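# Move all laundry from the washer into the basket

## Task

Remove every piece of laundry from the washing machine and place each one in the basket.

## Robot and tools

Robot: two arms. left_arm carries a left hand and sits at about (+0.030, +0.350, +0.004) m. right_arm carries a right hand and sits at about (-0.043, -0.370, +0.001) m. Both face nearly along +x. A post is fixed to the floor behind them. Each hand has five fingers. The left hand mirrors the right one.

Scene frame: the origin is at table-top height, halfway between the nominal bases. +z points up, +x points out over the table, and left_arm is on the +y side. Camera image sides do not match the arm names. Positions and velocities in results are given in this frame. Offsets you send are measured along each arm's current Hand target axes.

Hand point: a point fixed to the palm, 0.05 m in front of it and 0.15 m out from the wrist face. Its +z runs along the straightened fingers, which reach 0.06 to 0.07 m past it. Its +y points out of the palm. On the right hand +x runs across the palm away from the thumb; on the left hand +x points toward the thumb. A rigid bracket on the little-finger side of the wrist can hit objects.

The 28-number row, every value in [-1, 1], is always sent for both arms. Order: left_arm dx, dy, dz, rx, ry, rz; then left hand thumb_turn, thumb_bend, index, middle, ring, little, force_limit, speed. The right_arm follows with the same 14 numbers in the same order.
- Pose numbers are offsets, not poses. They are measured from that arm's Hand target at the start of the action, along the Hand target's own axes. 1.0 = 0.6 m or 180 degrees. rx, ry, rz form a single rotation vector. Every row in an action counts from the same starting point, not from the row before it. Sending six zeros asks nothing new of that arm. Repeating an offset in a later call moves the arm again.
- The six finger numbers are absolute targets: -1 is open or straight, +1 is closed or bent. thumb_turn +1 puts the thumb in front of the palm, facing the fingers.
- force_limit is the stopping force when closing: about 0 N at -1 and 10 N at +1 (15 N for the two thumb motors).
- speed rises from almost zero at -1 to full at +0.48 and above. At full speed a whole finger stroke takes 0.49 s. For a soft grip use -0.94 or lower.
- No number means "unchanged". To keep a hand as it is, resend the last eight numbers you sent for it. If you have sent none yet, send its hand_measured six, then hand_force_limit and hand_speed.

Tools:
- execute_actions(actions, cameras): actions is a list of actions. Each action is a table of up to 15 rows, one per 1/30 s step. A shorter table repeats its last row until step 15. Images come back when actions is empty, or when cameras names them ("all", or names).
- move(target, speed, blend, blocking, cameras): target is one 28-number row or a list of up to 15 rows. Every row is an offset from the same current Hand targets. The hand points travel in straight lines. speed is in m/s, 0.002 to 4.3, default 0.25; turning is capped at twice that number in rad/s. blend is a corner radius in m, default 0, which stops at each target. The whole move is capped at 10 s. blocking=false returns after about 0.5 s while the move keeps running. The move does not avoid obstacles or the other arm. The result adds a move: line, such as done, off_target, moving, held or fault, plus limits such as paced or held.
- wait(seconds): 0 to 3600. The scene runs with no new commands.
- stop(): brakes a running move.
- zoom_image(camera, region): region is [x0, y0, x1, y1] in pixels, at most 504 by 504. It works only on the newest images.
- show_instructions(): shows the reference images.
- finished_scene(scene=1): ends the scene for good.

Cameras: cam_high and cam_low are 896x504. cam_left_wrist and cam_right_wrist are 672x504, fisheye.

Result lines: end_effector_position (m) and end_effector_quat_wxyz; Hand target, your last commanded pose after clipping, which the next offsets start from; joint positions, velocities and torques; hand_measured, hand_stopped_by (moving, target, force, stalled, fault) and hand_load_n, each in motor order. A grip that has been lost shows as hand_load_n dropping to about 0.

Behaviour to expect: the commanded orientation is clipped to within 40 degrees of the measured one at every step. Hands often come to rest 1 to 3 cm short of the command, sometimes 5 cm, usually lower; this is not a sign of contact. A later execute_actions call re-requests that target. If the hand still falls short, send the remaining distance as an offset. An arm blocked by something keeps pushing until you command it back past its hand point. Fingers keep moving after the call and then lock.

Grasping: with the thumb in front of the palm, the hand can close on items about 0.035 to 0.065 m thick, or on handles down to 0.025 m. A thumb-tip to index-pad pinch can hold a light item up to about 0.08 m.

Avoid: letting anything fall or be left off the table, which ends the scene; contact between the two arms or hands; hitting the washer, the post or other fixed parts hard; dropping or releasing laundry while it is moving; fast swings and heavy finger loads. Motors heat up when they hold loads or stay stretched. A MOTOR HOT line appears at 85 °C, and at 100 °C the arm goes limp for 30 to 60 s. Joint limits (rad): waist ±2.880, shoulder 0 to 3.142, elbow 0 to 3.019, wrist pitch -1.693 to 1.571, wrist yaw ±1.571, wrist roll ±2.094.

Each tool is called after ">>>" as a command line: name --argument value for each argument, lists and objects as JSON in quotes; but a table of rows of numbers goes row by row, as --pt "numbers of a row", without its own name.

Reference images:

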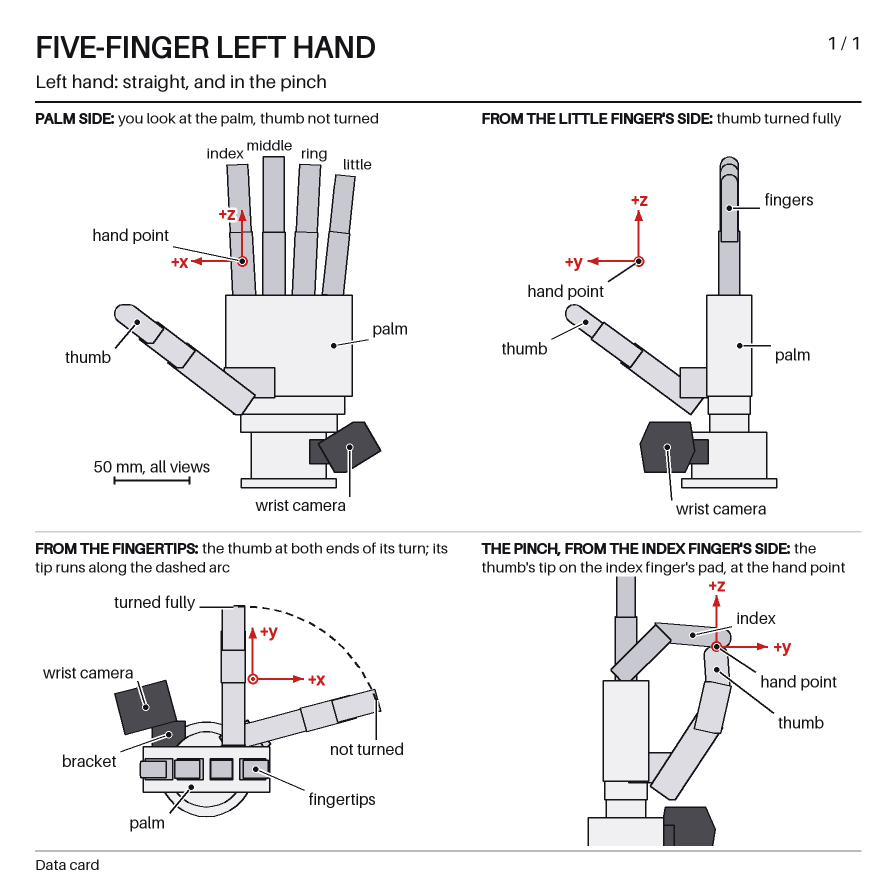

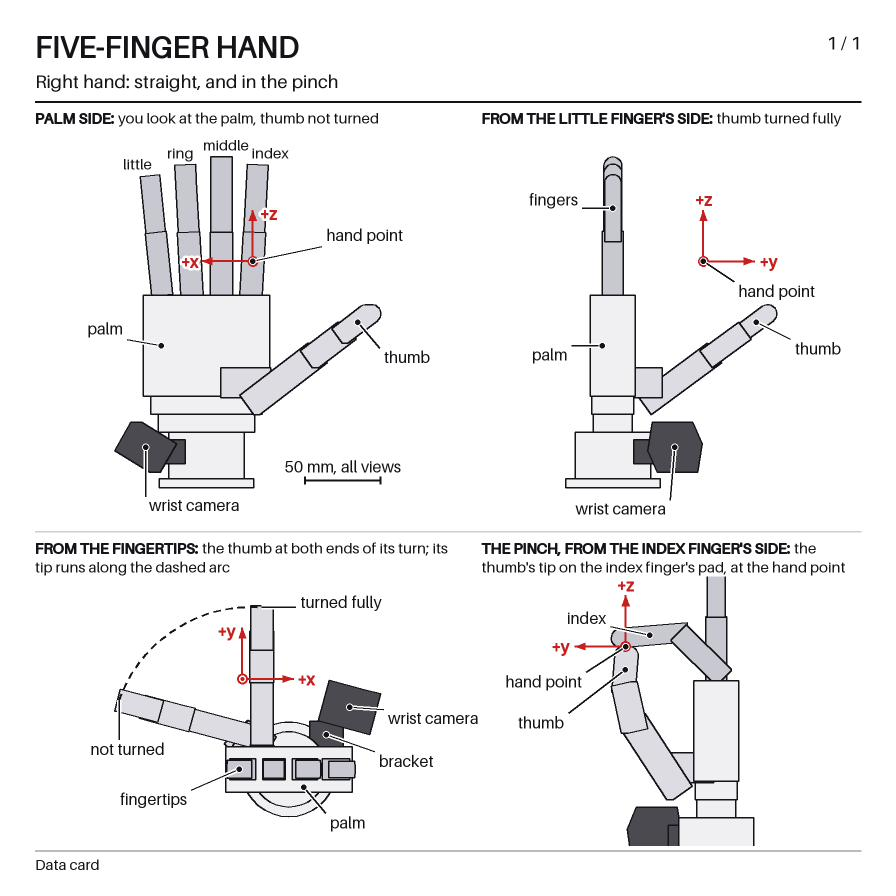

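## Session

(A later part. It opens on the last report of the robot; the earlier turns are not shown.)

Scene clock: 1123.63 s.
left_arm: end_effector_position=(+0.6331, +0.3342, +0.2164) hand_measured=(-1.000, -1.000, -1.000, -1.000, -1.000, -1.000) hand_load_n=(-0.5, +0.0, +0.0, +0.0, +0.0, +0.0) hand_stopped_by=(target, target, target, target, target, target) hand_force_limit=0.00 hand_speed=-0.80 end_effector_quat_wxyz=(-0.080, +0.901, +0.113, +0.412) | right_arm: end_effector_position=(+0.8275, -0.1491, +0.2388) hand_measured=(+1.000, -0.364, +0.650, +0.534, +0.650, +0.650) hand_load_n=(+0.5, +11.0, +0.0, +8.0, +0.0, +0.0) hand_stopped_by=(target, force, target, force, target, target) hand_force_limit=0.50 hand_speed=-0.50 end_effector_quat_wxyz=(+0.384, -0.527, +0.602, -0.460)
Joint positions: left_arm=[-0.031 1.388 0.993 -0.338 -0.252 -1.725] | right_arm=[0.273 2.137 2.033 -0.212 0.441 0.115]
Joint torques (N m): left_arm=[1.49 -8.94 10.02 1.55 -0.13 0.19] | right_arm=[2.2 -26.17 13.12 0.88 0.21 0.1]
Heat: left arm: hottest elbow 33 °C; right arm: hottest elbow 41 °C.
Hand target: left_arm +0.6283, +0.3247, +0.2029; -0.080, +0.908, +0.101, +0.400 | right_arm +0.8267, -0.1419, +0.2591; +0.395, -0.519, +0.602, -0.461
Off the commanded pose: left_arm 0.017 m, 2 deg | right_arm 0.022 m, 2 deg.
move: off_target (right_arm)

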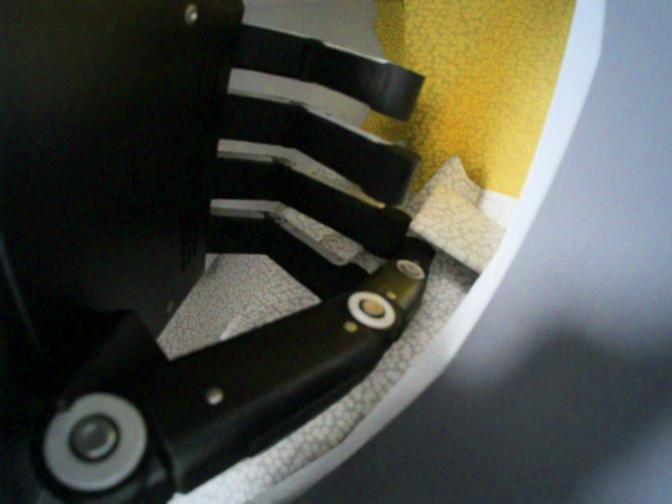

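>>> move --pt "0 0 0 0 0 0 -1 -1 -1 -1 -1 -1 0 -0.8 0.024 -0.036 -0.058 0 0 0 1 -0.2 0.65 0.65 0.65 0.65 0.5 -0.5" --pt "0 0 0 0 0 0 -1 -1 -1 -1 -1 -1 0 -0.8 0.09 -0.07 -0.192 0.03 0 0 1 -0.2 0.65 0.65 0.65 0.65 0.5 -0.5" --pt "0 0 0 0 0 0 -1 -1 -1 -1 -1 -1 0 -0.8 0.177 -0.103 -0.45 0.075 0 0 1 -0.2 0.65 0.65 0.65 0.65 0.5 -0.5" --cameras '["cam_high","cam_low","cam_right_wrist"]' --speed 0.08 --blend 0.02

Scene clock: 1144.67 s.
left_arm: end_effector_position=(+0.6331, +0.3342, +0.2164) hand_measured=(-1.000, -1.000, -1.000, -1.000, -1.000, -1.000) hand_load_n=(+0.0, -0.5, +0.0, +0.0, +0.0, +0.0) hand_stopped_by=(target, target, target, target, target, target) hand_force_limit=0.00 hand_speed=-0.80 end_effector_quat_wxyz=(-0.080, +0.901, +0.113, +0.412) | right_arm: end_effector_position=(+0.5718, -0.2133, +0.3895) hand_measured=(+1.000, -0.364, +0.650, +0.534, +0.650, +0.650) hand_load_n=(+0.5, +10.5, +0.0, +8.0, +0.5, +0.0) hand_stopped_by=(target, force, target, force, target, target) hand_force_limit=0.50 hand_speed=-0.50 end_effector_quat_wxyz=(+0.451, -0.469, +0.549, -0.525)
Joint positions: left_arm=[-0.031 1.388 0.993 -0.338 -0.252 -1.725] | right_arm=[0.324 1.329 1.188 0.092 0.509 0.026]
Joint torques (N m): left_arm=[1.2 -8.7 10.09 1.4 -0.13 0.18] | right_arm=[2.2 -12.57 10.55 1.99 0.11 -0.12]
Heat: left arm: hottest elbow 33 °C; right arm: hottest elbow 42 °C.
Hand target: left_arm +0.6283, +0.3247, +0.2029; -0.080, +0.908, +0.101, +0.400 | right_arm +0.5695, -0.2102, +0.3904; +0.453, -0.469, +0.543, -0.528
Off the commanded pose: left_arm 0.017 m, 2 deg | right_arm 0.004 m, 1 deg.
move: done

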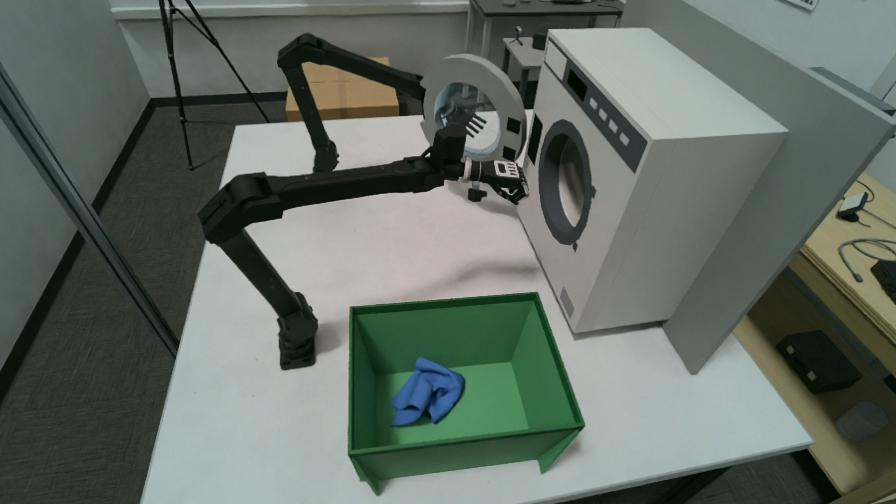

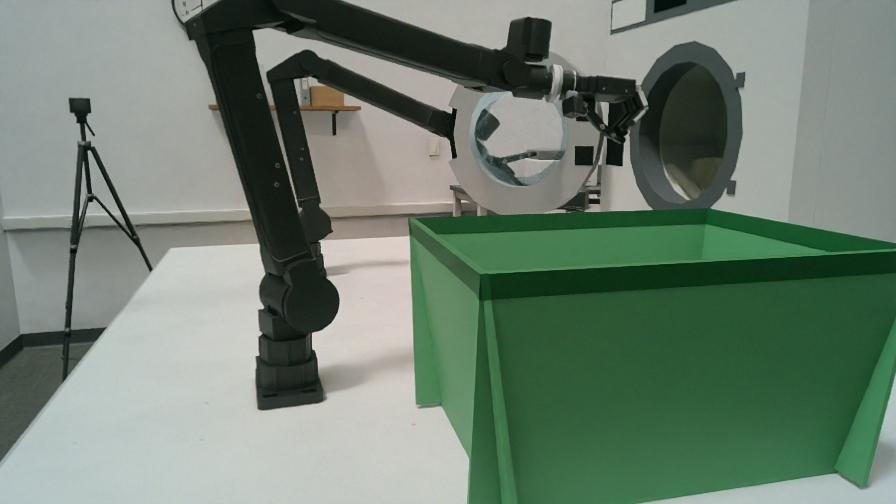

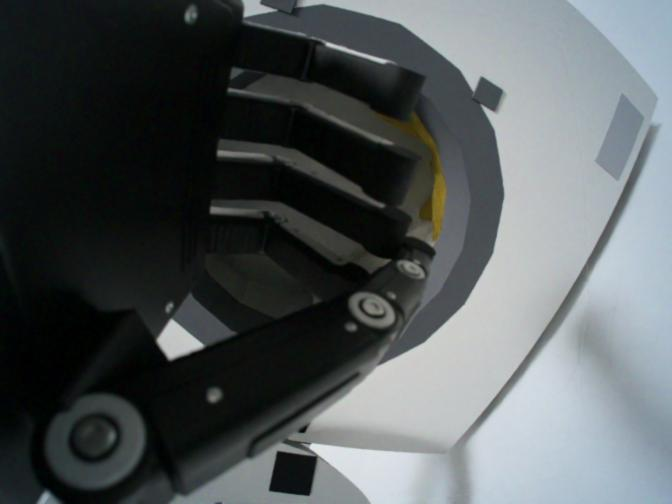

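>>> move --pt "0 0 0 0 0 0 -1 -1 -1 -1 -1 -1 0 -0.8 -0.01 0.0 0.01 0 0 0 1 0 -1 -1 -1 -1 0.5 0" --pt "0 0 0 0 0 0 -1 -1 -1 -1 -1 -1 0 -0.8 -0.069 0.0625 0.126 0 0 0 1 0 -1 -1 -1 -1 0.5 0" --pt "0 0 0 0 0 0 -1 -1 -1 -1 -1 -1 0 -0.8 -0.13 0.08 0.37 0 0 0 1 0 -1 -1 -1 -1 0.5 0" --cameras '["cam_high","cam_right_wrist"]' --speed 0.15 --blend '[0,0.02,0]'

Scene clock: 1159.83 s.
left_arm: end_effector_position=(+0.6331, +0.3342, +0.2164) hand_measured=(-1.000, -1.000, -1.000, -1.000, -1.000, -1.000) hand_load_n=(+0.0, +0.0, +0.0, +0.0, +0.0, +0.0) hand_stopped_by=(target, target, target, target, target, target) hand_force_limit=0.00 hand_speed=-0.80 end_effector_quat_wxyz=(-0.080, +0.901, +0.113, +0.412) | right_arm: end_effector_position=(+0.7869, -0.1640, +0.3126) hand_measured=(+1.000, -0.328, -1.000, +0.340, -1.000, -1.000) hand_load_n=(+1.0, +14.5, +0.0, -13.0, +0.0, +0.0) hand_stopped_by=(target, force, target, stalled, target, target) hand_force_limit=0.50 hand_speed=0.00 end_effector_quat_wxyz=(+0.446, -0.478, +0.549, -0.521)
Joint positions: left_arm=[-0.031 1.388 0.993 -0.338 -0.252 -1.725] | right_arm=[0.279 1.935 1.748 0.121 0.456 0.022]
Joint torques (N m): left_arm=[1.26 -9.05 10.11 1.51 -0.09 0.16] | right_arm=[0.91 -21.13 16.05 0.99 -0.07 -0.16]
Heat: left arm: hottest elbow 33 °C; right arm: hottest elbow 42 °C.
Hand target: left_arm +0.6283, +0.3247, +0.2029; -0.080, +0.908, +0.101, +0.400 | right_arm +0.7990, -0.1662, +0.3354; +0.453, -0.469, +0.543, -0.528
Off the commanded pose: left_arm 0.017 m, 2 deg | right_arm 0.026 m, 2 deg.
move: off_target (right_arm)

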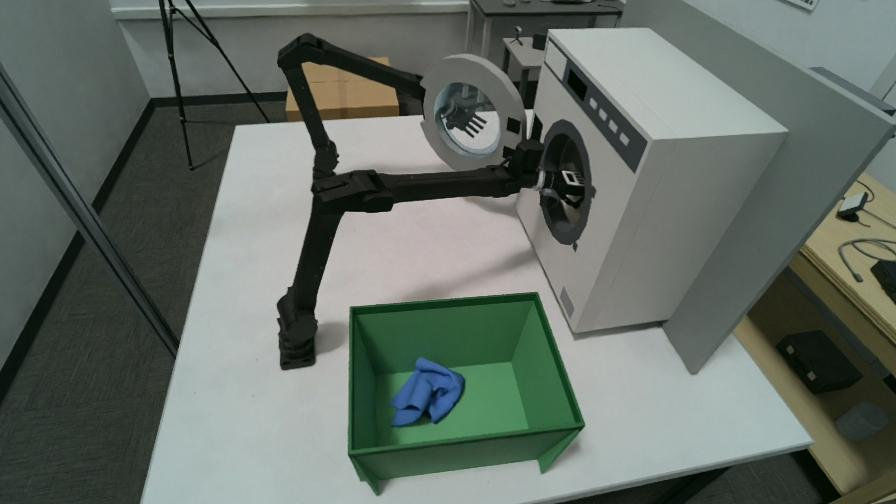

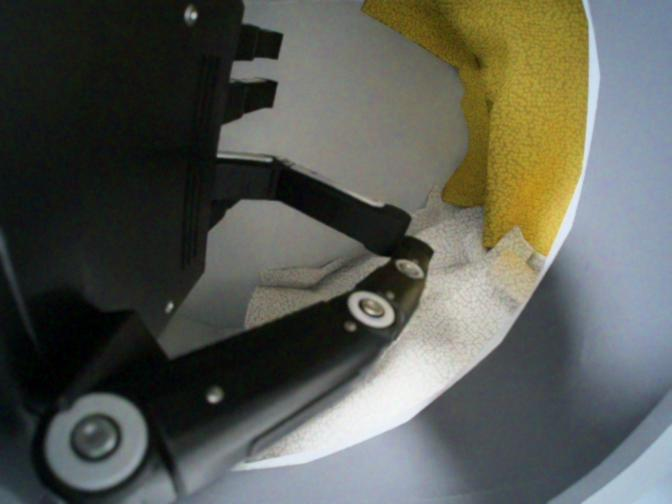

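>>> move --pt "0 0 0 0 0 0 -1 -1 -1 -1 -1 -1 0 -0.8 0 0 0 0 0 0 1 -0.9 -0.9 -0.5 -0.9 -0.9 0.5 -0.2" --pt "0 0 0 0 0 0 -1 -1 -1 -1 -1 -1 0 -0.8 0 0.005 0 0 0 0 1 -0.8 -1 -1 -1 -1 0.5 -0.2" --cameras '["cam_right_wrist"]' --speed 0.1

Scene clock: 1167.03 s.
left_arm: end_effector_position=(+0.6331, +0.3342, +0.2164) hand_measured=(-1.000, -1.000, -1.000, -1.000, -1.000, -1.000) hand_load_n=(+0.0, +0.0, +0.0, +0.0, +0.0, +0.0) hand_stopped_by=(target, target, target, target, target, target) hand_force_limit=0.00 hand_speed=-0.80 end_effector_quat_wxyz=(-0.080, +0.901, +0.113, +0.412) | right_arm: end_effector_position=(+0.7869, -0.1640, +0.3126) hand_measured=(+1.000, -0.800, -1.000, -1.000, -1.000, -1.000) hand_load_n=(+0.0, +0.0, +0.0, +0.0, +0.0, +0.0) hand_stopped_by=(target, target, target, target, target, target) hand_force_limit=0.50 hand_speed=-0.20 end_effector_quat_wxyz=(+0.446, -0.478, +0.549, -0.521)
Joint positions: left_arm=[-0.031 1.388 0.993 -0.338 -0.252 -1.725] | right_arm=[0.279 1.935 1.748 0.121 0.456 0.022]
Joint torques (N m): left_arm=[1.26 -9.11 9.96 1.55 -0.11 0.18] | right_arm=[0.97 -21.01 15.72 1.24 -0.08 -0.15]
Heat: left arm: hottest elbow 33 °C; right arm: hottest elbow 44 °C.
Hand target: left_arm +0.6283, +0.3247, +0.2029; -0.080, +0.908, +0.101, +0.400 | right_arm +0.7990, -0.1662, +0.3325; +0.453, -0.469, +0.543, -0.528
Off the commanded pose: left_arm 0.017 m, 2 deg | right_arm 0.023 m, 2 deg.
move: off_target (right_arm); target 2's new numbers were sent with right_arm's hand 0.023 m and 2 deg from that target

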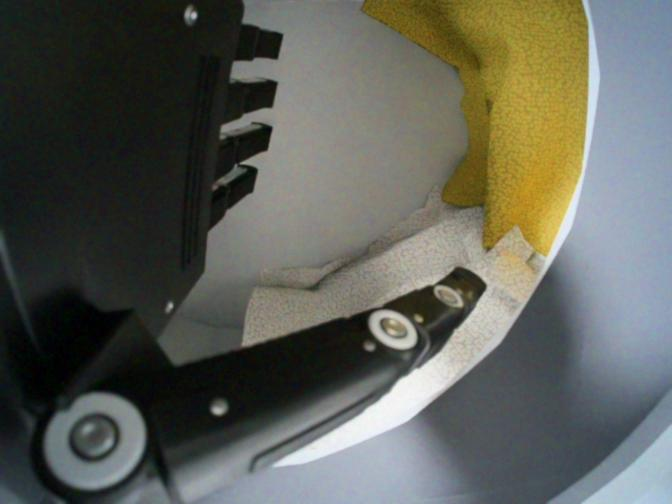

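>>> move --pt "0 0 0 0 0 0 -1 -1 -1 -1 -1 -1 0 -0.8 -0.064 0.06 0.06 -0.08 -0.047 -0.111 1 -0.5 -1 -1 -1 -1 0.5 0" --pt "0 0 0 0 0 0 -1 -1 -1 -1 -1 -1 0 -0.8 -0.064 0.18 0.0805 -0.08 -0.047 -0.111 1 -0.5 -1 -1 -1 -1 0.5 0" --cameras '["cam_low","cam_right_wrist"]' --speed 0.08

Scene clock: 1196.87 s.
left_arm: end_effector_position=(+0.6331, +0.3342, +0.2164) hand_measured=(-1.000, -1.000, -1.000, -1.000, -1.000, -1.000) hand_load_n=(+0.0, +0.0, +0.5, +0.0, +0.0, +0.0) hand_stopped_by=(target, target, target, target, target, target) hand_force_limit=0.00 hand_speed=-0.80 end_effector_quat_wxyz=(-0.080, +0.901, +0.113, +0.412) | right_arm: end_effector_position=(+0.8227, -0.1448, +0.2929) hand_measured=(+1.000, -0.500, -1.000, -1.000, -1.000, -1.000) hand_load_n=(+0.0, +0.0, +0.0, +0.0, +0.0, +0.0) hand_stopped_by=(target, target, target, target, target, target) hand_force_limit=0.50 hand_speed=0.00 end_effector_quat_wxyz=(-0.361, +0.618, -0.478, +0.510)
Joint positions: left_arm=[-0.031 1.388 0.993 -0.338 -0.252 -1.725] | right_arm=[0.279 2.1 2.084 -0.22 0.343 -0.216]
Joint torques (N m): left_arm=[1.2 -9.17 9.95 1.47 -0.14 0.18] | right_arm=[1.61 -15.5 15.75 0.47 -0.07 -0.17]
Heat: left arm: hottest elbow 33 °C; right arm: hottest elbow 50 °C.
Hand target: left_arm +0.6283, +0.3247, +0.2029; -0.080, +0.908, +0.101, +0.400 | right_arm +0.8491, -0.1353, +0.2229; -0.332, +0.646, -0.481, +0.491
Off the commanded pose: left_arm 0.017 m, 2 deg | right_arm 0.075 m, 5 deg.
move: off_target (right_arm)

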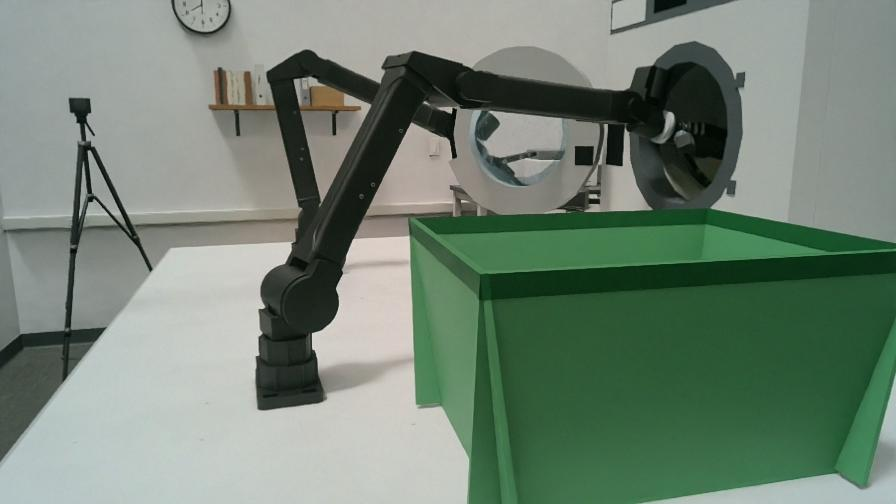

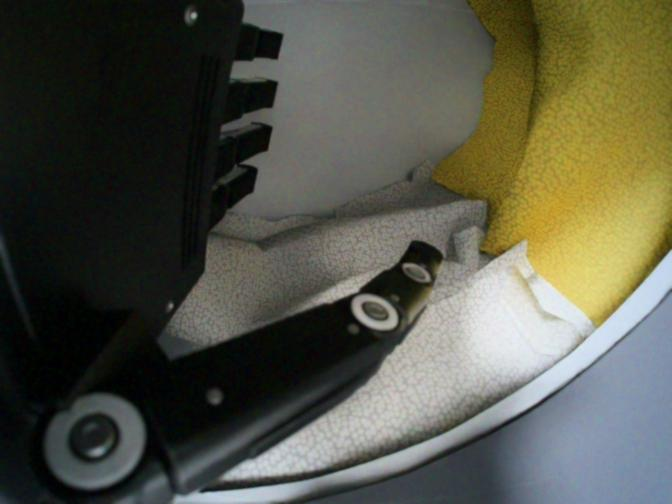

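>>> move --pt "0 0 0 0 0 0 -1 -1 -1 -1 -1 -1 0 -0.8 0.036 -0.059 -0.176 0.067 0 0 1 0.1 -1 -1 -1 -1 0.5 0" --pt "0 0 0 0 0 0 -1 -1 -1 -1 -1 -1 0 -0.8 0.028 -0.044 -0.101 0.067 0 0 1 0.1 -1 -1 -1 -1 0.5 0" --pt "0 0 0 0 0 0 -1 -1 -1 -1 -1 -1 0 -0.8 0.005 -0.011 -0.028 0.03 0 0 1 -0.5 -1 -1 -1 -1 0.5 0" --pt "0 0 0 0 0 0 -1 -1 -1 -1 -1 -1 0 -0.8 -0.009 0.0255 0.014 0 0 0 1 -0.5 -1 -1 -1 -1 0.5 0" --cameras '["cam_low","cam_right_wrist"]' --speed 0.1

Scene clock: 1231.23 s.
left_arm: end_effector_position=(+0.6331, +0.3342, +0.2164) hand_measured=(-1.000, -1.000, -1.000, -1.000, -1.000, -1.000) hand_load_n=(+0.0, +0.0, +0.0, +0.0, +0.0, +0.0) hand_stopped_by=(target, target, target, target, target, target) hand_force_limit=0.00 hand_speed=-0.80 end_effector_quat_wxyz=(-0.080, +0.901, +0.113, +0.412) | right_arm: end_effector_position=(+0.8405, -0.1335, +0.2124) hand_measured=(+1.000, -0.500, -1.000, -1.000, -1.000, -1.000) hand_load_n=(-1.0, -0.5, +0.0, +0.0, +0.0, +0.0) hand_stopped_by=(target, target, target, target, target, target) hand_force_limit=0.50 hand_speed=0.00 end_effector_quat_wxyz=(-0.331, +0.650, -0.472, +0.494)
Joint positions: left_arm=[-0.031 1.388 0.993 -0.338 -0.252 -1.725] | right_arm=[0.286 2.218 2.124 -0.221 0.338 -0.244]
Joint torques (N m): left_arm=[1.14 -9.17 10.19 1.42 -0.15 0.18] | right_arm=[0.97 -23.24 15.51 0.83 0.12 0.14]
Heat: left arm: hottest elbow 33 °C; right arm: hottest elbow 51 °C.
Hand target: left_arm +0.6283, +0.3247, +0.2029; -0.080, +0.908, +0.101, +0.400 | right_arm +0.8523, -0.1355, +0.2047; -0.331, +0.646, -0.481, +0.491
Off the commanded pose: left_arm 0.017 m, 2 deg | right_arm 0.014 m, 1 deg.
move: off_target (right_arm); target 3's new numbers were sent with right_arm's hand 0.014 m and 1 deg from that target

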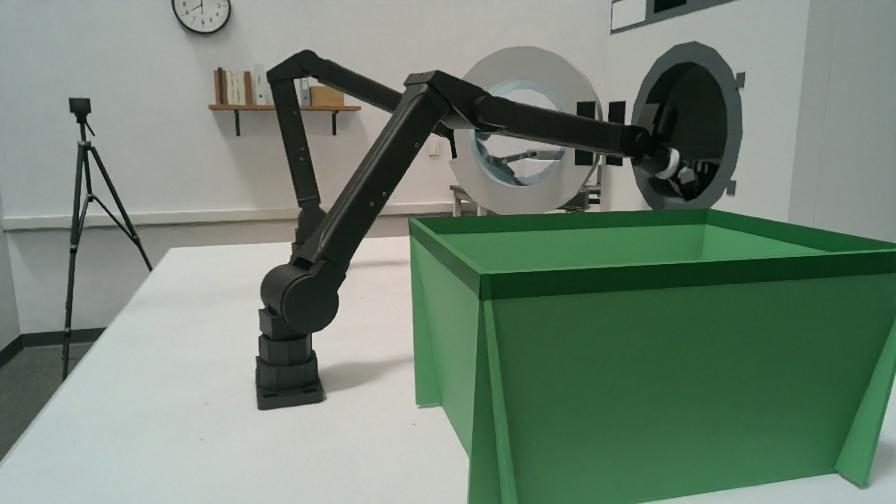

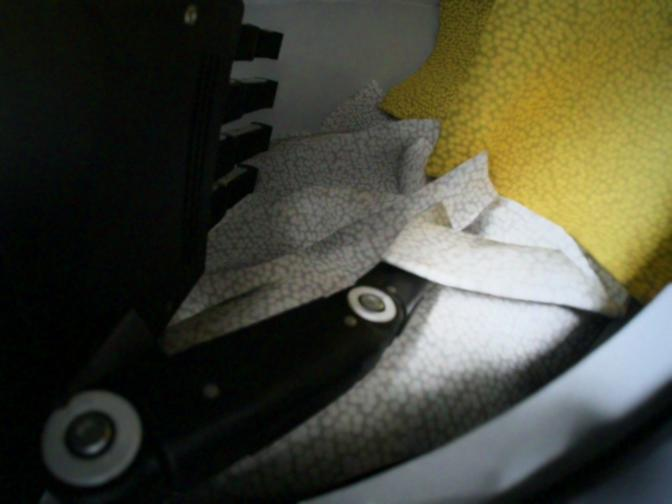

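>>> move --pt "0 0 0 0 0 0 -1 -1 -1 -1 -1 -1 0 -0.8 0 0 0 0 0 0 1 -0.5 0.1 0.1 0.1 0.1 0.6 -0.4" --pt "0 0 0 0 0 0 -1 -1 -1 -1 -1 -1 0 -0.8 0 0.01 0 0 0 0 1 -0.5 0.6 0.6 0.6 0.6 0.6 -0.4" --cameras '["cam_right_wrist"]' --speed 0.05

Scene clock: 1238.80 s.
left_arm: end_effector_position=(+0.6331, +0.3342, +0.2164) hand_measured=(-1.000, -1.000, -1.000, -1.000, -1.000, -1.000) hand_load_n=(+0.0, +0.0, +0.0, +0.0, +0.0, +0.0) hand_stopped_by=(target, target, target, target, target, target) hand_force_limit=0.00 hand_speed=-0.80 end_effector_quat_wxyz=(-0.080, +0.901, +0.113, +0.412) | right_arm: end_effector_position=(+0.8432, -0.1387, +0.2157) hand_measured=(+1.000, -0.502, +0.478, +0.598, +0.600, +0.600) hand_load_n=(+1.5, +11.0, +9.0, +3.5, +0.0, +0.0) hand_stopped_by=(target, target, force, target, target, target) hand_force_limit=0.60 hand_speed=-0.40 end_effector_quat_wxyz=(-0.332, +0.646, -0.475, +0.496)
Joint positions: left_arm=[-0.031 1.388 0.993 -0.338 -0.252 -1.725] | right_arm=[0.279 2.219 2.131 -0.221 0.34 -0.241]
Joint torques (N m): left_arm=[1.55 -8.88 10.09 1.39 -0.11 0.17] | right_arm=[1.32 -23.47 13.16 1.39 0.01 0.09]
Heat: left arm: hottest elbow 33 °C; right arm: hottest elbow 51 °C.
Hand target: left_arm +0.6283, +0.3247, +0.2029; -0.080, +0.908, +0.101, +0.400 | right_arm +0.8505, -0.1373, +0.1994; -0.331, +0.646, -0.481, +0.491
Off the commanded pose: left_arm 0.017 m, 2 deg | right_arm 0.018 m, 1 deg.
move: off_target (right_arm); target 2's new numbers were sent with right_arm's hand 0.019 m and 1 deg from that target

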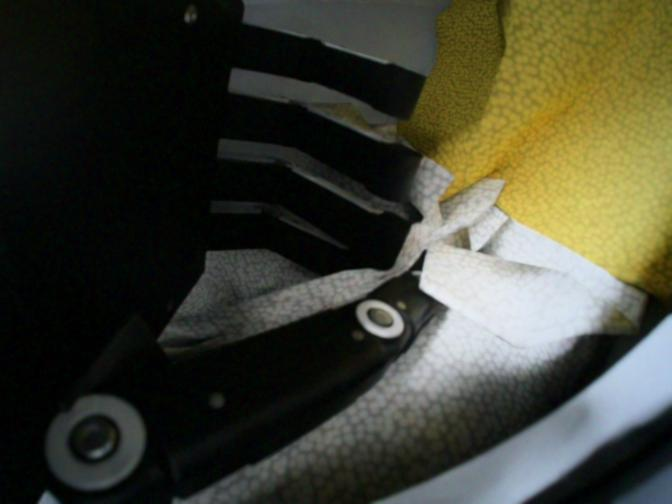

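>>> move --pt "0 0 0 0 0 0 -1 -1 -1 -1 -1 -1 0 -0.8 0.018 -0.048 -0.037 0.03 0 0 1 -0.5 0.6 0.6 0.6 0.6 0.6 -0.4" --pt "0 0 0 0 0 0 -1 -1 -1 -1 -1 -1 0 -0.8 0.047 -0.08 -0.1325 0.067 0 0 1 -0.5 0.6 0.6 0.6 0.6 0.6 -0.4" --pt "0 0 0 0 0 0 -1 -1 -1 -1 -1 -1 0 -0.8 0.097 -0.075 -0.291 0.067 0 0 1 -0.5 0.6 0.6 0.6 0.6 0.6 -0.4" --pt "0 0 0 0 0 0 -1 -1 -1 -1 -1 -1 0 -0.8 0.174 -0.116 -0.535 0.067 0 0 1 -0.5 0.6 0.6 0.6 0.6 0.6 -0.4" --cameras '["cam_high","cam_low","cam_right_wrist"]' --speed 0.1 --blend 0.015

Scene clock: 1258.23 s.
left_arm: end_effector_position=(+0.6331, +0.3342, +0.2164) hand_measured=(-1.000, -1.000, -1.000, -1.000, -1.000, -1.000) hand_load_n=(+0.0, +0.0, +0.0, +0.0, +0.0, +0.0) hand_stopped_by=(target, target, target, target, target, target) hand_force_limit=0.00 hand_speed=-0.80 end_effector_quat_wxyz=(-0.080, +0.901, +0.113, +0.412) | right_arm: end_effector_position=(+0.5746, -0.2028, +0.3994) hand_measured=(+1.000, -0.500, +0.480, +0.600, +0.600, +0.600) hand_load_n=(+0.5, +1.0, +0.0, +0.0, +0.0, +0.0) hand_stopped_by=(target, target, force, target, target, target) hand_force_limit=0.60 hand_speed=-0.40 end_effector_quat_wxyz=(-0.404, +0.599, -0.428, +0.543)
Joint positions: left_arm=[-0.031 1.388 0.993 -0.338 -0.252 -1.725] | right_arm=[0.311 1.341 1.271 -0.018 0.321 -0.283]
Joint torques (N m): left_arm=[1.26 -8.59 9.99 1.42 -0.12 0.2] | right_arm=[2.2 -12.63 10.7 0.99 0.11 -0.12]
Heat: left arm: hottest elbow 33 °C; right arm: hottest elbow 48 °C.
Hand target: left_arm +0.6283, +0.3247, +0.2029; -0.080, +0.908, +0.101, +0.400 | right_arm +0.5708, -0.1998, +0.3906; -0.398, +0.608, -0.427, +0.539
Off the commanded pose: left_arm 0.017 m, 2 deg | right_arm 0.010 m, 1 deg.
move: done

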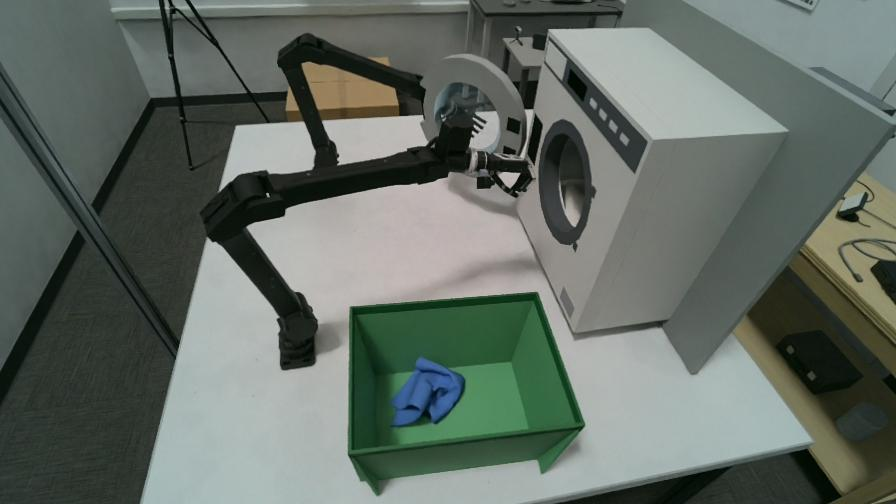

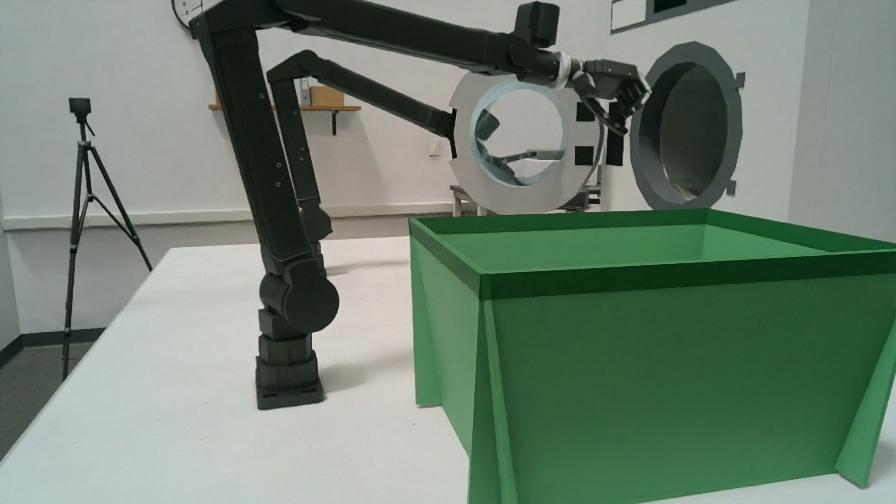

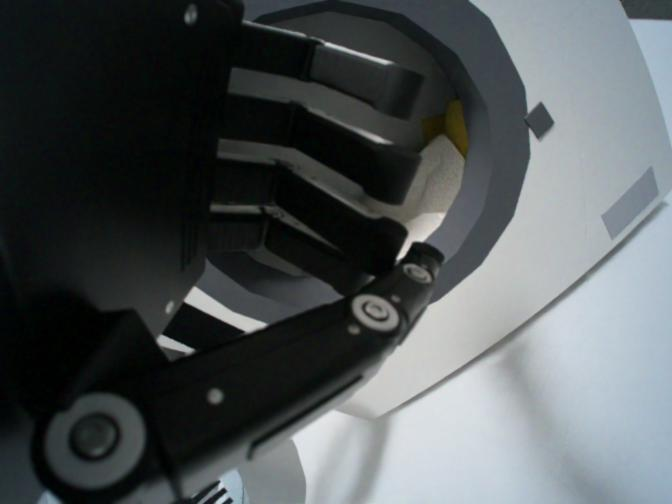

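>>> move --pt "0 0 0 0 0 0 -1 -1 -1 -1 -1 -1 0 -0.8 0 0 0.005 0 0 0 1 -1 0.4 0.5 0.5 0.5 0.6 0" --pt "0 0 0 0 0 0 -1 -1 -1 -1 -1 -1 0 -0.8 0 0 0.01 0 0 0 1 -0.8 -1 -1 -1 -1 0.6 0" --pt "0 0 0 0 0 0 -1 -1 -1 -1 -1 -1 0 -0.8 -0.067 0.028 0.191 0 0 0 1 0.1 -1 -1 -1 -1 0.6 0" --pt "0 0 0 0 0 0 -1 -1 -1 -1 -1 -1 0 -0.8 -0.085 0.044 0.3945 0 0 0 1 0.1 -1 -1 -1 -1 0.6 0" --cameras '["cam_low","cam_right_wrist"]' --speed 0.15 --blend '[0,0,0,0]'

Scene clock: 1276.40 s.
left_arm: end_effector_position=(+0.6331, +0.3342, +0.2164) hand_measured=(-1.000, -1.000, -1.000, -1.000, -1.000, -1.000) hand_load_n=(-0.5, +0.0, +0.0, +0.0, +0.0, +0.0) hand_stopped_by=(target, target, target, target, target, target) hand_force_limit=0.00 hand_speed=-0.80 end_effector_quat_wxyz=(-0.080, +0.901, +0.113, +0.412) | right_arm: end_effector_position=(+0.7887, -0.1531, +0.3024) hand_measured=(+1.000, +0.100, -1.000, -1.000, -1.000, -1.000) hand_load_n=(+0.0, +0.0, +0.0, +0.0, +0.0, +0.0) hand_stopped_by=(target, target, target, target, target, target) hand_force_limit=0.60 hand_speed=0.00 end_effector_quat_wxyz=(-0.391, +0.616, -0.433, +0.529)
Joint positions: left_arm=[-0.031 1.388 0.993 -0.338 -0.252 -1.725] | right_arm=[0.272 1.958 1.824 -0.006 0.275 -0.283]
Joint torques (N m): left_arm=[0.97 -9.64 10.04 1.46 -0.13 0.19] | right_arm=[1.03 -21.48 16.38 1.03 -0.09 -0.17]
Heat: left arm: hottest elbow 33 °C; right arm: hottest elbow 46 °C.
Hand target: left_arm +0.6283, +0.3247, +0.2029; -0.080, +0.908, +0.101, +0.400 | right_arm +0.8009, -0.1544, +0.3254; -0.398, +0.608, -0.427, +0.539
Off the commanded pose: left_arm 0.017 m, 2 deg | right_arm 0.026 m, 2 deg.
move: off_target (right_arm); target 3's new numbers were sent with right_arm's hand 0.034 m and 3 deg from that target

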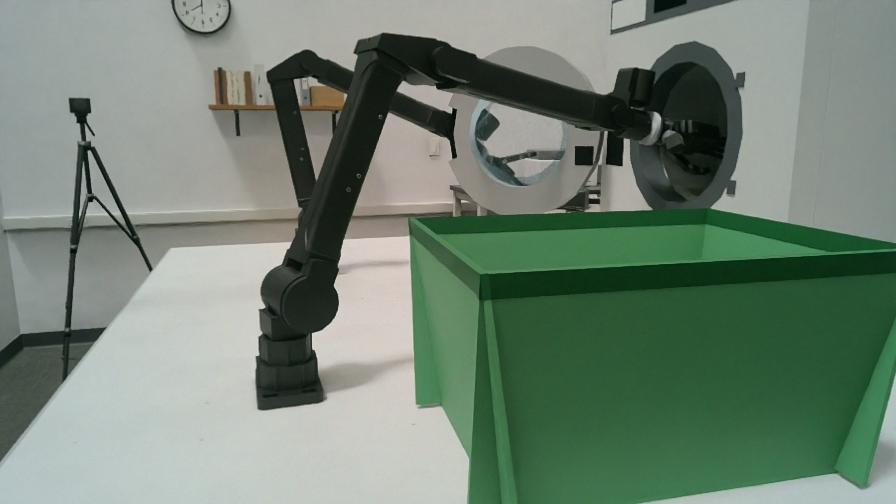

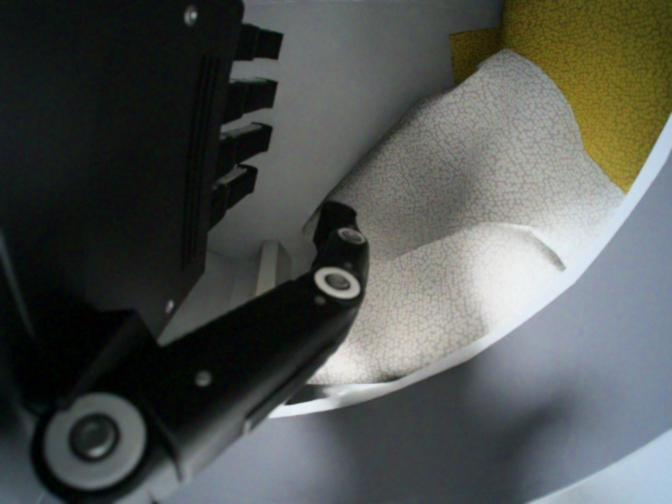

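>>> move --pt "0 0 0 0 0 0 -1 -1 -1 -1 -1 -1 0 -0.8 0.052 0.085 0.028 -0.02 0 -0.111 1 0.1 -1 -1 -1 -1 0.6 0" --pt "0 0 0 0 0 0 -1 -1 -1 -1 -1 -1 0 -0.8 0.052 0.085 0.03 -0.03 0 -0.111 1 -0.5 -1 -1 -1 -1 0.6 0" --pt "0 0 0 0 0 0 -1 -1 -1 -1 -1 -1 0 -0.8 0.033 0.198 0.065 -0.03 0 -0.111 1 -0.5 -1 -1 -1 -1 0.6 0" --cameras '["cam_low","cam_right_wrist"]' --speed 0.08 --blend '[0,0,0]'

Scene clock: 1303.27 s.
left_arm: end_effector_position=(+0.6331, +0.3342, +0.2164) hand_measured=(-1.000, -1.000, -1.000, -1.000, -1.000, -1.000) hand_load_n=(+0.0, +0.0, +0.0, +0.0, +0.0, +0.0) hand_stopped_by=(target, target, target, target, target, target) hand_force_limit=0.00 hand_speed=-0.80 end_effector_quat_wxyz=(-0.080, +0.901, +0.113, +0.412) | right_arm: end_effector_position=(+0.8261, -0.2043, +0.2353) hand_measured=(+1.000, -0.500, -1.000, -1.000, -1.000, -1.000) hand_load_n=(+0.0, +0.0, +0.0, +0.0, +0.0, -0.5) hand_stopped_by=(target, target, target, target, target, target) hand_force_limit=0.60 hand_speed=0.00 end_effector_quat_wxyz=(-0.276, +0.686, -0.340, +0.581)
Joint positions: left_arm=[-0.031 1.388 0.993 -0.338 -0.252 -1.725] | right_arm=[0.228 2.085 1.875 0.029 0.272 -0.618]
Joint torques (N m): left_arm=[1.2 -8.88 10.06 1.44 -0.14 0.18] | right_arm=[1.2 -22.89 10.4 2.06 -0.09 -0.15]
Heat: left arm: hottest elbow 33 °C; right arm: hottest elbow 46 °C.
Hand target: left_arm +0.6283, +0.3247, +0.2029; -0.080, +0.908, +0.101, +0.400 | right_arm +0.8301, -0.2104, +0.2154; -0.269, +0.691, -0.340, +0.579
Off the commanded pose: left_arm 0.017 m, 2 deg | right_arm 0.021 m, 1 deg.
move: off_target (right_arm); target 2's new numbers were sent with right_arm's hand 0.019 m and 1 deg from that target

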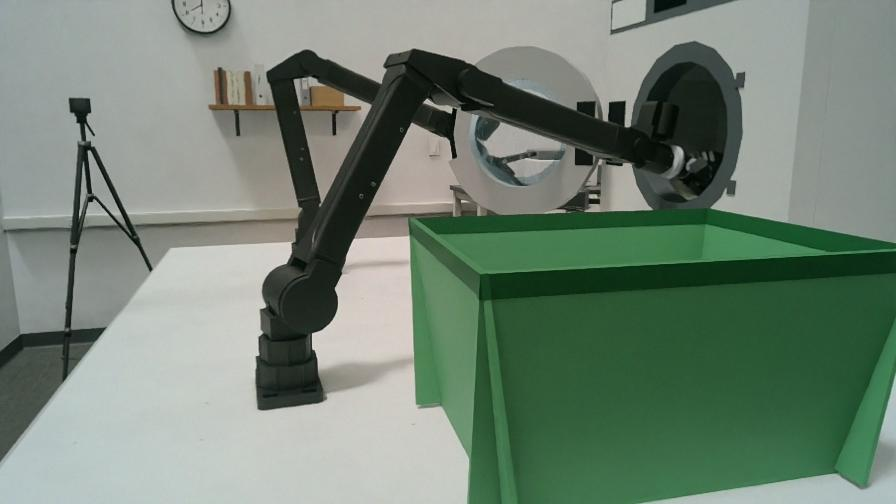

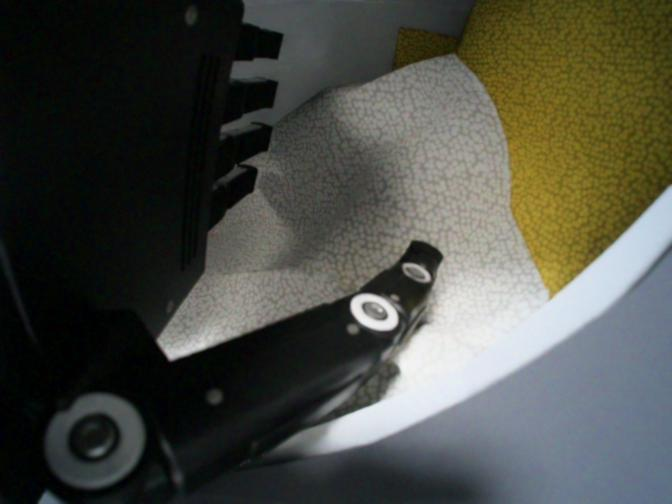

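>>> move --pt "0 0 0 0 0 0 -1 -1 -1 -1 -1 -1 0 -0.8 0 0.045 0 0 0 0 1 -0.7 -1 -1 -1 -1 0.6 -0.4" --pt "0 0 0 0 0 0 -1 -1 -1 -1 -1 -1 0 -0.8 0 0.047 0 0 0 0 1 -0.7 0.2 0.2 0.2 0.2 0.6 -0.4" --cameras '["cam_right_wrist"]' --speed 0.05

Scene clock: 1309.30 s.
left_arm: end_effector_position=(+0.6331, +0.3342, +0.2164) hand_measured=(-1.000, -1.000, -1.000, -1.000, -1.000, -1.000) hand_load_n=(+0.0, +0.0, +0.0, +0.0, +0.0, +0.0) hand_stopped_by=(target, target, target, target, target, target) hand_force_limit=0.00 hand_speed=-0.80 end_effector_quat_wxyz=(-0.080, +0.901, +0.113, +0.412) | right_arm: end_effector_position=(+0.8286, -0.2084, +0.2290) hand_measured=(+1.000, -0.700, +0.200, +0.200, +0.200, +0.200) hand_load_n=(-0.5, +0.0, +0.5, +0.5, +0.0, +0.0) hand_stopped_by=(target, target, target, target, target, target) hand_force_limit=0.60 hand_speed=-0.40 end_effector_quat_wxyz=(-0.292, +0.676, -0.333, +0.589)
Joint positions: left_arm=[-0.031 1.388 0.993 -0.338 -0.252 -1.725] | right_arm=[0.217 2.084 1.83 0.115 0.243 -0.619]
Joint torques (N m): left_arm=[1.32 -8.82 10.04 1.52 -0.12 0.16] | right_arm=[-0.09 -23.06 8.42 1.32 0.09 -0.2]
Heat: left arm: hottest elbow 33 °C; right arm: hottest elbow 45 °C.
Hand target: left_arm +0.6283, +0.3247, +0.2029; -0.080, +0.908, +0.101, +0.400 | right_arm +0.8256, -0.2278, +0.1939; -0.269, +0.691, -0.340, +0.579
Off the commanded pose: left_arm 0.017 m, 2 deg | right_arm 0.040 m, 3 deg.
move: off_target (right_arm); target 2's new numbers were sent with right_arm's hand 0.040 m and 3 deg from that target

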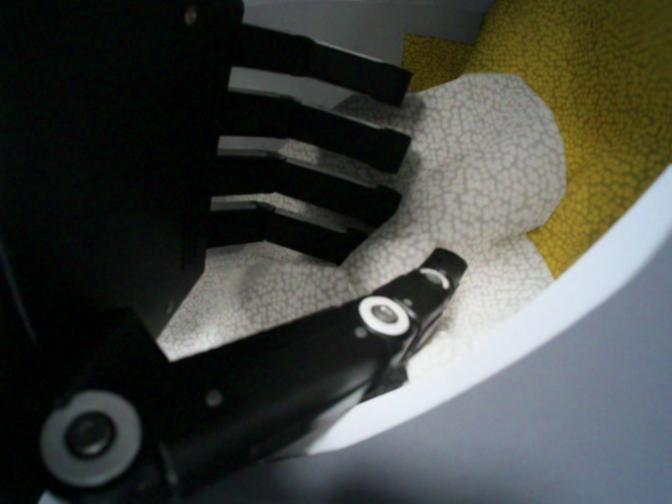

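>>> move --pt "0 0 0 0 0 0 -1 -1 -1 -1 -1 -1 0 -0.8 0 -0.005 0 0 0 0 1 -0.7 0.7 0.7 0.7 0.7 0.7 -0.4" --pt "0 0 0 0 0 0 -1 -1 -1 -1 -1 -1 0 -0.8 0 -0.01 0 0 0 0 1 0 0.85 0.85 0.85 0.85 0.7 -0.5" --cameras '["cam_right_wrist"]' --speed 0.05

Scene clock: 1317.03 s.
left_arm: end_effector_position=(+0.6331, +0.3342, +0.2164) hand_measured=(-1.000, -1.000, -1.000, -1.000, -1.000, -1.000) hand_load_n=(+0.0, +0.0, +0.0, +0.0, +0.0, +0.0) hand_stopped_by=(target, target, target, target, target, target) hand_force_limit=0.00 hand_speed=-0.80 end_effector_quat_wxyz=(-0.080, +0.901, +0.113, +0.412) | right_arm: end_effector_position=(+0.8292, -0.2120, +0.2295) hand_measured=(+1.000, -0.404, +0.850, +0.850, +0.850, +0.850) hand_load_n=(+0.0, +13.0, +0.0, +0.5, +0.0, +0.0) hand_stopped_by=(target, force, target, target, target, target) hand_force_limit=0.70 hand_speed=-0.50 end_effector_quat_wxyz=(-0.290, +0.674, -0.334, +0.591)
Joint positions: left_arm=[-0.031 1.388 0.993 -0.338 -0.252 -1.725] | right_arm=[0.213 2.084 1.829 0.118 0.246 -0.62]
Joint torques (N m): left_arm=[1.55 -9.23 10.07 1.4 -0.12 0.19] | right_arm=[0.56 -22.24 9.58 0.75 0.16 -0.18]
Heat: left arm: hottest elbow 33 °C; right arm: hottest elbow 44 °C.
Hand target: left_arm +0.6283, +0.3247, +0.2029; -0.080, +0.908, +0.101, +0.400 | right_arm +0.8266, -0.2243, +0.1982; -0.269, +0.691, -0.340, +0.579
Off the commanded pose: left_arm 0.017 m, 2 deg | right_arm 0.033 m, 3 deg.
move: off_target (right_arm); target 2's new numbers were sent with right_arm's hand 0.035 m and 4 deg from that target

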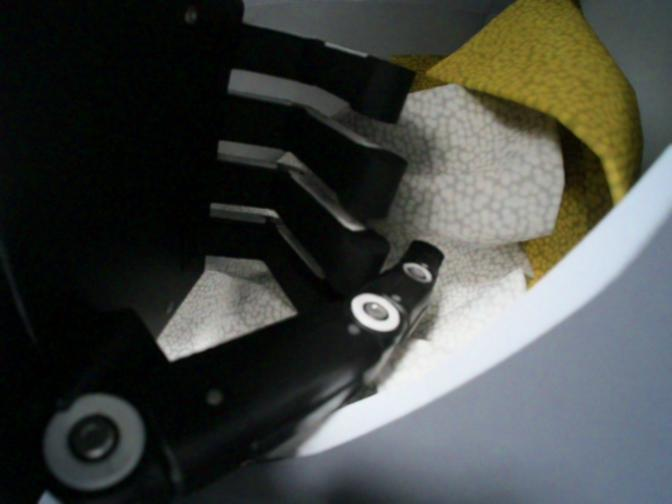

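>>> move --target '[0,0,0,0,0,0,-1,-1,-1,-1,-1,-1,0,-0.8, 0.03,-0.07,-0.06,0,0,0,1,0,0.85,0.85,0.85,0.85,0.7,-0.5]' --cameras '["cam_right_wrist"]' --speed 0.05

Scene clock: 1324.77 s.
left_arm: end_effector_position=(+0.6331, +0.3342, +0.2164) hand_measured=(-1.000, -1.000, -1.000, -1.000, -1.000, -1.000) hand_load_n=(+0.0, +0.0, +0.0, +0.0, +0.0, -0.5) hand_stopped_by=(target, target, target, target, target, target) hand_force_limit=0.00 hand_speed=-0.80 end_effector_quat_wxyz=(-0.080, +0.901, +0.113, +0.412) | right_arm: end_effector_position=(+0.8045, -0.2160, +0.2530) hand_measured=(+1.000, -0.404, +0.850, +0.850, +0.850, +0.850) hand_load_n=(+0.0, +13.0, +0.0, +0.5, +0.0, +0.0) hand_stopped_by=(target, force, target, target, target, target) hand_force_limit=0.70 hand_speed=-0.50 end_effector_quat_wxyz=(-0.274, +0.684, -0.342, +0.584)
Joint positions: left_arm=[-0.031 1.388 0.993 -0.338 -0.252 -1.725] | right_arm=[0.222 2.008 1.794 0.038 0.274 -0.62]
Joint torques (N m): left_arm=[1.44 -9.17 10.03 1.5 -0.12 0.18] | right_arm=[2.14 -23.82 10.43 0.98 0.14 -0.13]
Heat: left arm: hottest elbow 33 °C; right arm: hottest elbow 43 °C.
Hand target: left_arm +0.6283, +0.3247, +0.2029; -0.080, +0.908, +0.101, +0.400 | right_arm +0.7996, -0.2112, +0.2483; -0.269, +0.691, -0.339, +0.579
Off the commanded pose: left_arm 0.017 m, 2 deg | right_arm 0.008 m, 1 deg.
move: done

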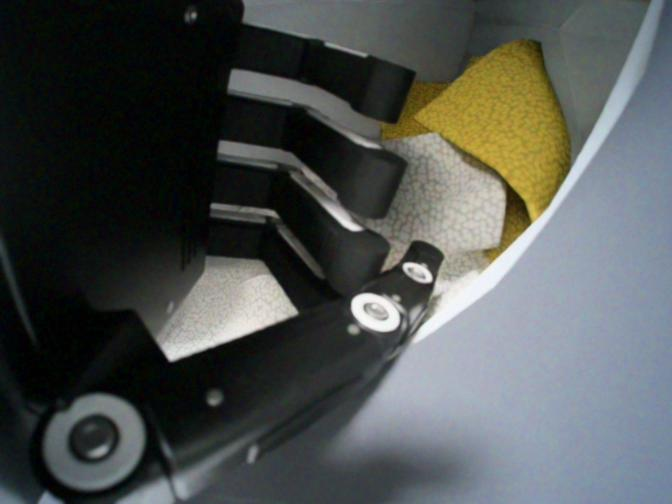

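>>> move --pt "0 0 0 0 0 0 -1 -1 -1 -1 -1 -1 0 -0.8 0 -0.005 0 0 0 0 1 -0.9 0.8 0.8 0.8 0.8 0.7 0" --pt "0 0 0 0 0 0 -1 -1 -1 -1 -1 -1 0 -0.8 0.003 -0.072 -0.0285 0.03 0 0 1 -0.9 -1 -1 -1 -1 0.6 0" --pt "0 0 0 0 0 0 -1 -1 -1 -1 -1 -1 0 -0.8 -0.029 -0.034 0.023 0 0 0.055 1 -0.5 -1 -1 -1 -1 0.6 0" --pt "0 0 0 0 0 0 -1 -1 -1 -1 -1 -1 0 -0.8 -0.081 0.0285 0.089 -0.035 0 0.055 1 -0.5 -1 -1 -1 -1 0.6 0" --cameras '["cam_low","cam_right_wrist"]' --speed 0.08

Scene clock: 1372.10 s.
left_arm: end_effector_position=(+0.6331, +0.3342, +0.2164) hand_measured=(-1.000, -1.000, -1.000, -1.000, -1.000, -1.000) hand_load_n=(-0.5, +0.0, +0.0, +0.0, +0.0, +0.0) hand_stopped_by=(target, target, target, target, target, target) hand_force_limit=0.00 hand_speed=-0.80 end_effector_quat_wxyz=(-0.080, +0.901, +0.113, +0.412) | right_arm: end_effector_position=(+0.8337, -0.1819, +0.2068) hand_measured=(+1.000, -0.500, -1.000, -1.000, -1.000, -1.000) hand_load_n=(-0.5, +0.0, +0.0, +0.0, +0.0, +0.0) hand_stopped_by=(target, target, target, target, target, target) hand_force_limit=0.60 hand_speed=0.00 end_effector_quat_wxyz=(-0.284, +0.673, -0.421, +0.538)
Joint positions: left_arm=[-0.031 1.388 0.993 -0.338 -0.252 -1.725] | right_arm=[0.251 2.162 1.991 -0.109 0.343 -0.431]
Joint torques (N m): left_arm=[1.32 -9.05 10.02 1.52 -0.13 0.19] | right_arm=[0.91 -22.24 14.93 0.72 0.16 0.06]
Heat: left arm: hottest elbow 33 °C; right arm: hottest elbow 42 °C.
Hand target: left_arm +0.6283, +0.3247, +0.2029; -0.080, +0.908, +0.101, +0.400 | right_arm +0.8446, -0.1852, +0.1954; -0.280, +0.672, -0.429, +0.534
Off the commanded pose: left_arm 0.017 m, 2 deg | right_arm 0.016 m, 1 deg.
move: off_target (right_arm); target 3's new numbers were sent with right_arm's hand 0.016 m and 1 deg from that target

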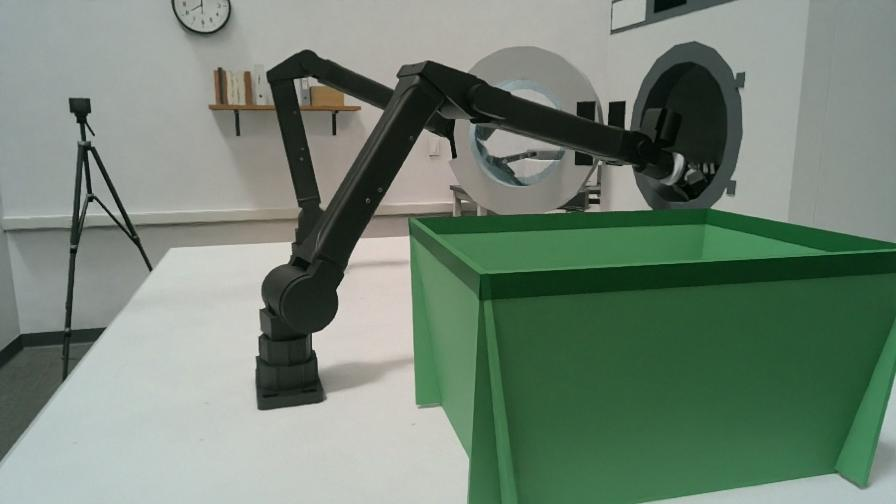

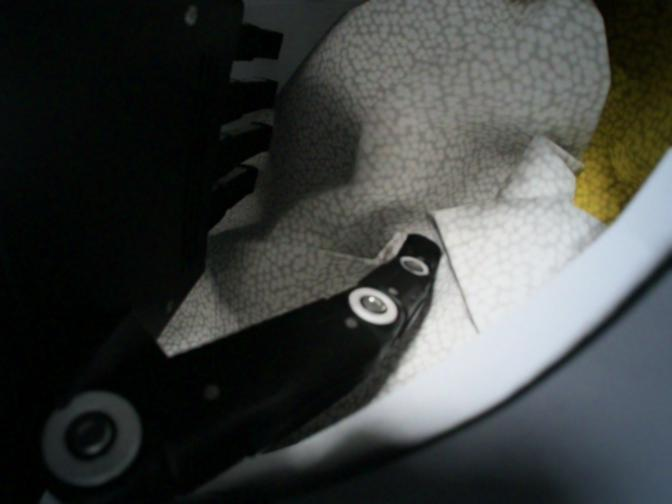

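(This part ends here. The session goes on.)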